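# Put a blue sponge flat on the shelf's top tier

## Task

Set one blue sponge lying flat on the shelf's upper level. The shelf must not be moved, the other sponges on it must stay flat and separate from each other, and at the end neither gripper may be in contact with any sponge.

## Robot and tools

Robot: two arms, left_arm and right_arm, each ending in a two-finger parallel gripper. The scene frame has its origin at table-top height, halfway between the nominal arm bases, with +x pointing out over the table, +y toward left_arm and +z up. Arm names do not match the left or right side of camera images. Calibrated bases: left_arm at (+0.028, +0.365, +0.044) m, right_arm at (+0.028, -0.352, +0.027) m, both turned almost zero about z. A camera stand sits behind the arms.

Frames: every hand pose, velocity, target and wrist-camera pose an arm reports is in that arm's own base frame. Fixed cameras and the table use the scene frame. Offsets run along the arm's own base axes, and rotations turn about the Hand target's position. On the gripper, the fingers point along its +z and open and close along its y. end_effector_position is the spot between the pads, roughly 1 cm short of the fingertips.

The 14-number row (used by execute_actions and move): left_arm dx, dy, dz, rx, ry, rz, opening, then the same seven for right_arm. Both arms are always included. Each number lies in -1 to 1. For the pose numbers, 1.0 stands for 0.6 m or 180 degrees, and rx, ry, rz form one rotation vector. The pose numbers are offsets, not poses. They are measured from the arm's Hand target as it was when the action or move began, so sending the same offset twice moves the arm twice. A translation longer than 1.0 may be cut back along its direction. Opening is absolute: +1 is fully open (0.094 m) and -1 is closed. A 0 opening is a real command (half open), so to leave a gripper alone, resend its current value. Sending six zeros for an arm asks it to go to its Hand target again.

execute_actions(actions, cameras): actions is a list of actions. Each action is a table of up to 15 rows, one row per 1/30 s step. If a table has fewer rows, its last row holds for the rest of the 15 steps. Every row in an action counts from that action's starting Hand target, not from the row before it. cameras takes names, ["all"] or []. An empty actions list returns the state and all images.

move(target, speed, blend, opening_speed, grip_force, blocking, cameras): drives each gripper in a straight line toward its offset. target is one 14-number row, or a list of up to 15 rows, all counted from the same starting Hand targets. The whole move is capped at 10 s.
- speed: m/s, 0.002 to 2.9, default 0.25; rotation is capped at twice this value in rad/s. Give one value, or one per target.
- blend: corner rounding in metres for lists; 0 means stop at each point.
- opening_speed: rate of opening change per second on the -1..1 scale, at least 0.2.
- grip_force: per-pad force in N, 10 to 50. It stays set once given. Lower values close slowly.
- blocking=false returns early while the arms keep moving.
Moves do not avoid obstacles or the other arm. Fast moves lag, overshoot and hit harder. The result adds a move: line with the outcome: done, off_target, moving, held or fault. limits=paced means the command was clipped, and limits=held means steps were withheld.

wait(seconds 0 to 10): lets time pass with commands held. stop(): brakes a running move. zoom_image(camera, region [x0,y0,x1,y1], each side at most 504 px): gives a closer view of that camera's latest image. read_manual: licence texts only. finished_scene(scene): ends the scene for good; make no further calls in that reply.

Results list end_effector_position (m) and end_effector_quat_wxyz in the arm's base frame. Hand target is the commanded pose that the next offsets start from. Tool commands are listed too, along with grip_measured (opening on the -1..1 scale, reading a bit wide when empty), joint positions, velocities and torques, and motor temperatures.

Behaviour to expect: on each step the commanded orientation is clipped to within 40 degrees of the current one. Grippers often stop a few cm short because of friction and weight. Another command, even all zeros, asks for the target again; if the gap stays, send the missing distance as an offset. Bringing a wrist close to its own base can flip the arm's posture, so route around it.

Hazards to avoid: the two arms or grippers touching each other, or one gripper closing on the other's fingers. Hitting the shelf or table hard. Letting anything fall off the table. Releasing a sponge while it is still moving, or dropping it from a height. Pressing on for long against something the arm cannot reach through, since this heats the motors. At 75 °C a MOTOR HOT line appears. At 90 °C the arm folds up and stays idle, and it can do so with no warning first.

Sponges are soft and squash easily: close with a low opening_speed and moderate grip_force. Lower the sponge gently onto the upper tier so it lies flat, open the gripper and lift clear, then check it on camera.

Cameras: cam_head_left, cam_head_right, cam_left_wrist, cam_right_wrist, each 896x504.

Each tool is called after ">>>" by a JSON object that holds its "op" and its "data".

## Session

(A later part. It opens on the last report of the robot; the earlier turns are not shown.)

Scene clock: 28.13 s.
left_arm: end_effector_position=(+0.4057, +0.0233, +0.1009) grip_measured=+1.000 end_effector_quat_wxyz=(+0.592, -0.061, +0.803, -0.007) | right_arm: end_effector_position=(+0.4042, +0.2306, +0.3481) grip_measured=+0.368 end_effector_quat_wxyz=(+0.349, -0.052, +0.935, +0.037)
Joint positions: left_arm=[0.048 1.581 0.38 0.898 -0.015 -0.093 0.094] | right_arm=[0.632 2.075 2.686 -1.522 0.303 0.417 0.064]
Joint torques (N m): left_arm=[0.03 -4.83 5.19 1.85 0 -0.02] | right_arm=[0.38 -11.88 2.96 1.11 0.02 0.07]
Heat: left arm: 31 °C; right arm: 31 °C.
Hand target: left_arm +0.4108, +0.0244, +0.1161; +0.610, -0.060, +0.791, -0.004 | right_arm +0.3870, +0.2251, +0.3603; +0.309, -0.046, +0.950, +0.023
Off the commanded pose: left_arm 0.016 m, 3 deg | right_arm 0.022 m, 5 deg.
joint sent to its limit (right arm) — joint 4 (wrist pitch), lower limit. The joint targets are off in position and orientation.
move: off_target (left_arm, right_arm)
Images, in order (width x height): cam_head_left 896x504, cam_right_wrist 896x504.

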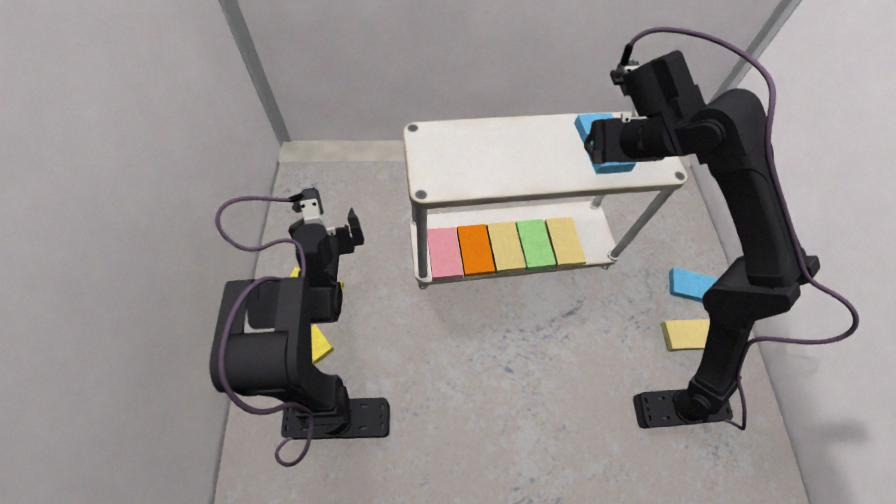

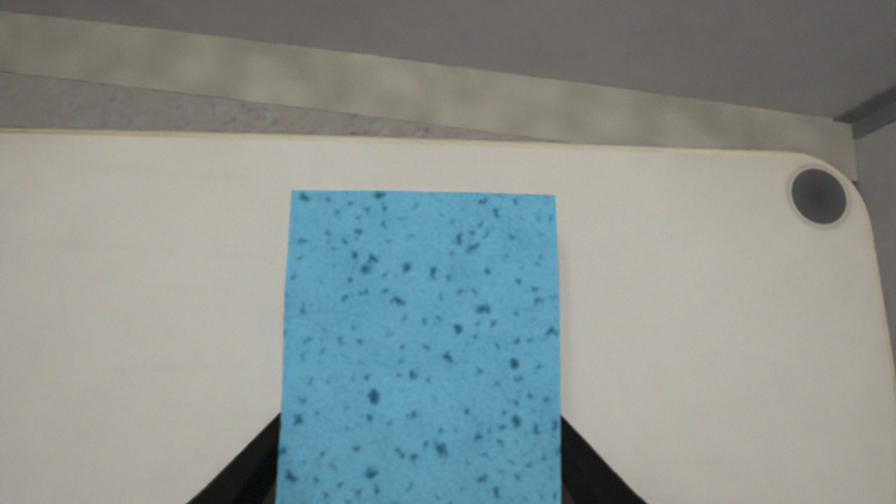

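>>> {"op": "move", "data": {"target": [0,0,0,0,0,0,1,0.012,0,-0.022,0,-0.018,0,0.22], "speed": 0.05, "cameras": ["cam_head_left","cam_right_wrist"]}}

>>> {"op": "zoom_image", "data": {"camera": "cam_head_left", "region": [500, 60, 720, 220]}}

Scene clock: 29.37 s.
left_arm: end_effector_position=(+0.4057, +0.0233, +0.1009) grip_measured=+1.000 end_effector_quat_wxyz=(+0.592, -0.061, +0.803, -0.007) | right_arm: end_effector_position=(+0.4042, +0.2305, +0.3473) grip_measured=+0.368 end_effector_quat_wxyz=(+0.349, -0.051, +0.935, +0.035)
Joint positions: left_arm=[0.048 1.581 0.38 0.898 -0.015 -0.093 0.094] | right_arm=[0.634 2.075 2.683 -1.522 0.308 0.42 0.064]
Joint torques (N m): left_arm=[0.02 -4.85 5.12 1.87 -0.01 -0.01] | right_arm=[0.36 -9.91 2.7 1.11 0.21 0.09]
Heat: left arm: 31 °C; right arm: 32 °C.
Hand target: left_arm +0.4108, +0.0244, +0.1161; +0.610, -0.060, +0.791, -0.004 | right_arm +0.3942, +0.2251, +0.3471; +0.335, -0.047, +0.941, +0.022
Off the commanded pose: left_arm 0.016 m, 3 deg | right_arm 0.011 m, 2 deg.
joint sent to its limit (right arm) — joint 4 (wrist pitch), lower limit. The joint targets are off in position, not in orientation.
move: off_target (left_arm, right_arm)
Images, in order (width x height): cam_head_left 896x504, cam_right_wrist 896x504.

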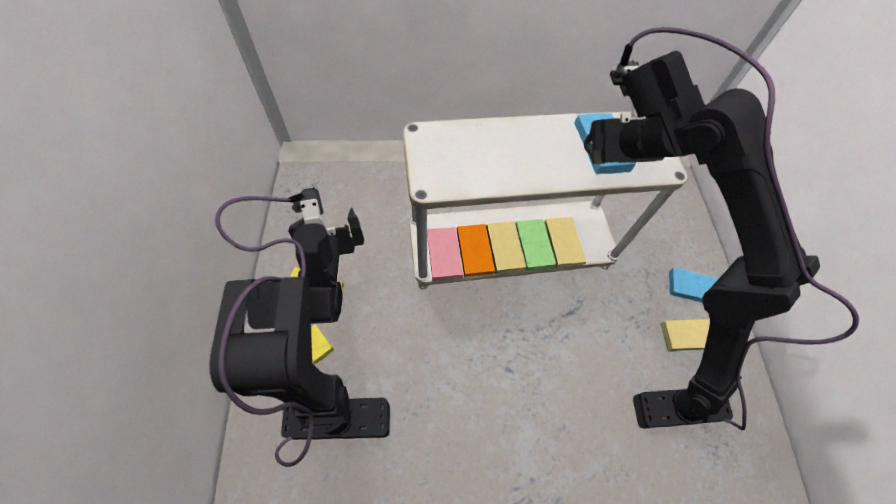

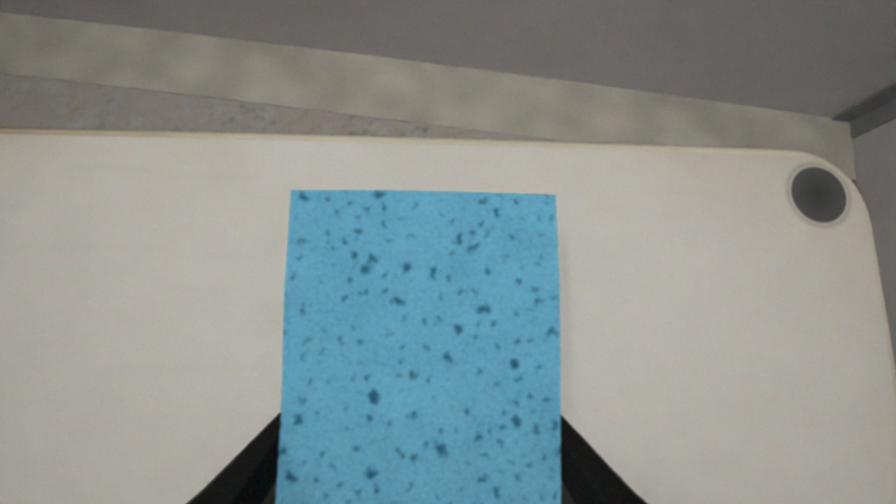

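Scaled by 2.291 from the camera's 896x504 image, which has a finer 1280x720 frame.

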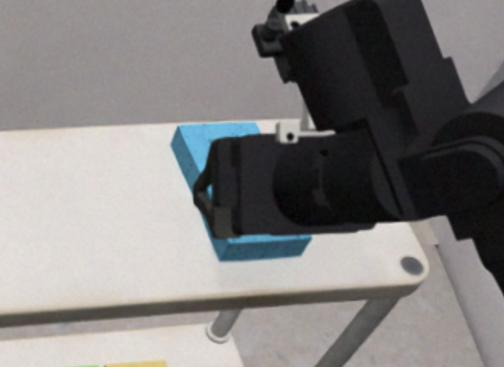

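>>> {"op": "move", "data": {"target": [0,0,0,0,0,0,1,0.012,0,-0.017,0,-0.005,0,0.22], "speed": 0.05, "cameras": ["cam_right_wrist"]}}

Scene clock: 30.53 s.
left_arm: end_effector_position=(+0.4057, +0.0233, +0.1009) grip_measured=+1.000 end_effector_quat_wxyz=(+0.592, -0.061, +0.803, -0.007) | right_arm: end_effector_position=(+0.4039, +0.2308, +0.3466) grip_measured=+0.368 end_effector_quat_wxyz=(+0.358, -0.045, +0.932, +0.034)
Joint positions: left_arm=[0.048 1.581 0.38 0.898 -0.015 -0.093 0.094] | right_arm=[0.641 2.015 2.561 -1.445 0.326 0.431 0.064]
Joint torques (N m): left_arm=[0.06 -4.83 5.15 1.87 0 -0.01] | right_arm=[-0.42 -8.73 2.13 1.29 0.05 0.01]
Heat: left arm: 31 °C; right arm: 32 °C.
Hand target: left_arm +0.4108, +0.0244, +0.1161; +0.610, -0.060, +0.791, -0.004 | right_arm +0.4014, +0.2251, +0.3369; +0.343, -0.047, +0.938, +0.022
Off the commanded pose: left_arm 0.016 m, 3 deg | right_arm 0.011 m, 2 deg.
move: off_target (left_arm, right_arm)
Images, in order (width x height): cam_right_wrist 896x504.

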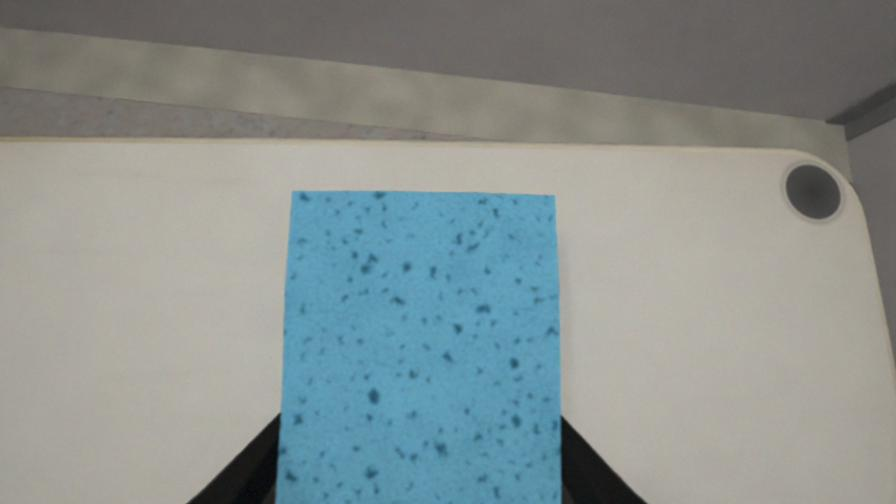

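>>> {"op": "move", "data": {"target": [[0,0,0,0,0,0,1,0,0,0.014,0,0,0,0.8],[0,0,0,0,0,0,1,-0.1,0.01,0.25,0,0,0,0.8]], "opening_speed": 0.6, "speed": 0.12, "cameras": ["cam_head_left","cam_right_wrist"]}}

>>> {"op": "zoom_image", "data": {"camera": "cam_head_left", "region": [500, 60, 720, 220]}}

Scene clock: 34.53 s.
left_arm: end_effector_position=(+0.4057, +0.0233, +0.1009) grip_measured=+1.000 end_effector_quat_wxyz=(+0.592, -0.061, +0.803, -0.007) | right_arm: end_effector_position=(+0.3436, +0.2404, +0.4553) grip_measured=+0.797 end_effector_quat_wxyz=(+0.473, -0.081, +0.872, +0.090)
Joint positions: left_arm=[0.048 1.581 0.38 0.898 -0.015 -0.093 0.094] | right_arm=[0.784 1.943 2.837 -1.52 0.42 0.382 0.084]
Joint torques (N m): left_arm=[-0.01 -4.83 5.15 1.86 0 -0.02] | right_arm=[0.29 -8.76 5.16 2.3 0.3 -0.08]
Heat: left arm: 31 °C; right arm: 32 °C.
Hand target: left_arm +0.4108, +0.0244, +0.1161; +0.610, -0.060, +0.791, -0.004 | right_arm +0.3414, +0.2311, +0.4869; +0.343, -0.047, +0.938, +0.022
Off the commanded pose: left_arm 0.016 m, 3 deg | right_arm 0.033 m, 19 deg.
elbow stopped short (right arm): the move would have taken joint 3 (elbow) straighter than the controller allows.
move: off_target (left_arm, right_arm)
Images, in order (width x height): cam_head_left 896x504, cam_right_wrist 896x504.

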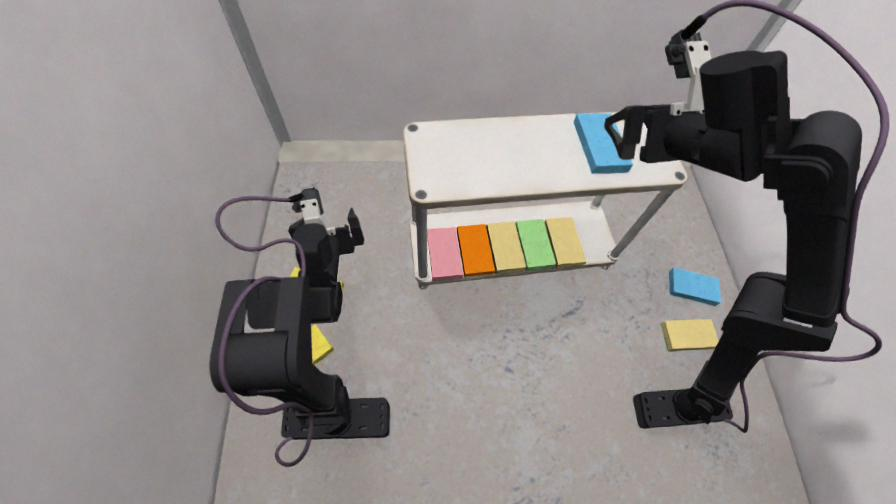

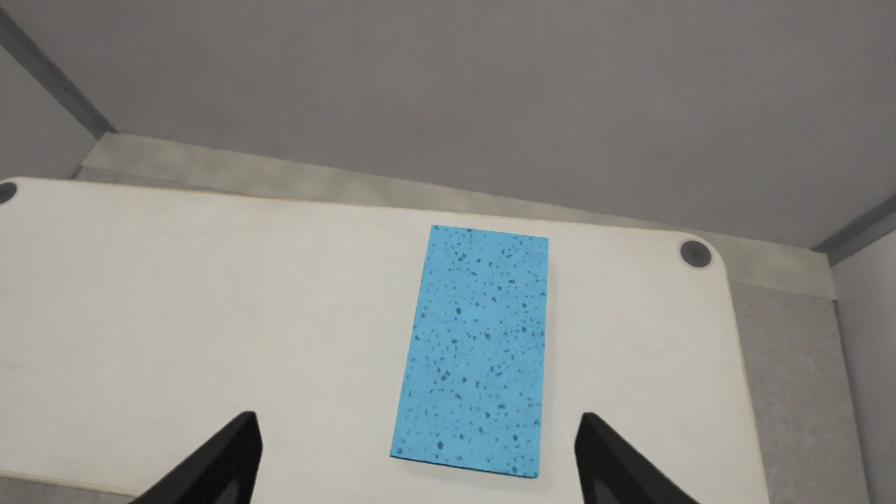

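Scaled by 2.291 from the camera's 896x504 image, which has a finer 1280x720 frame.

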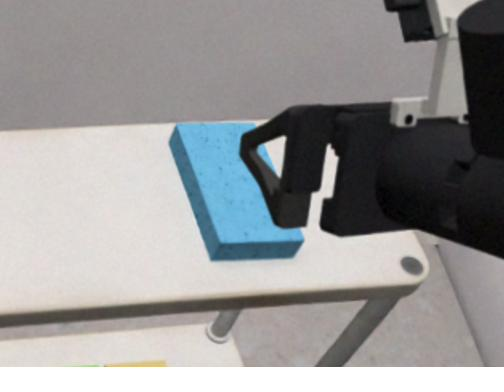

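Flat and clear.

>>> {"op": "finished_scene", "data": {"scene": 2}}

The scene is finished: the task was done.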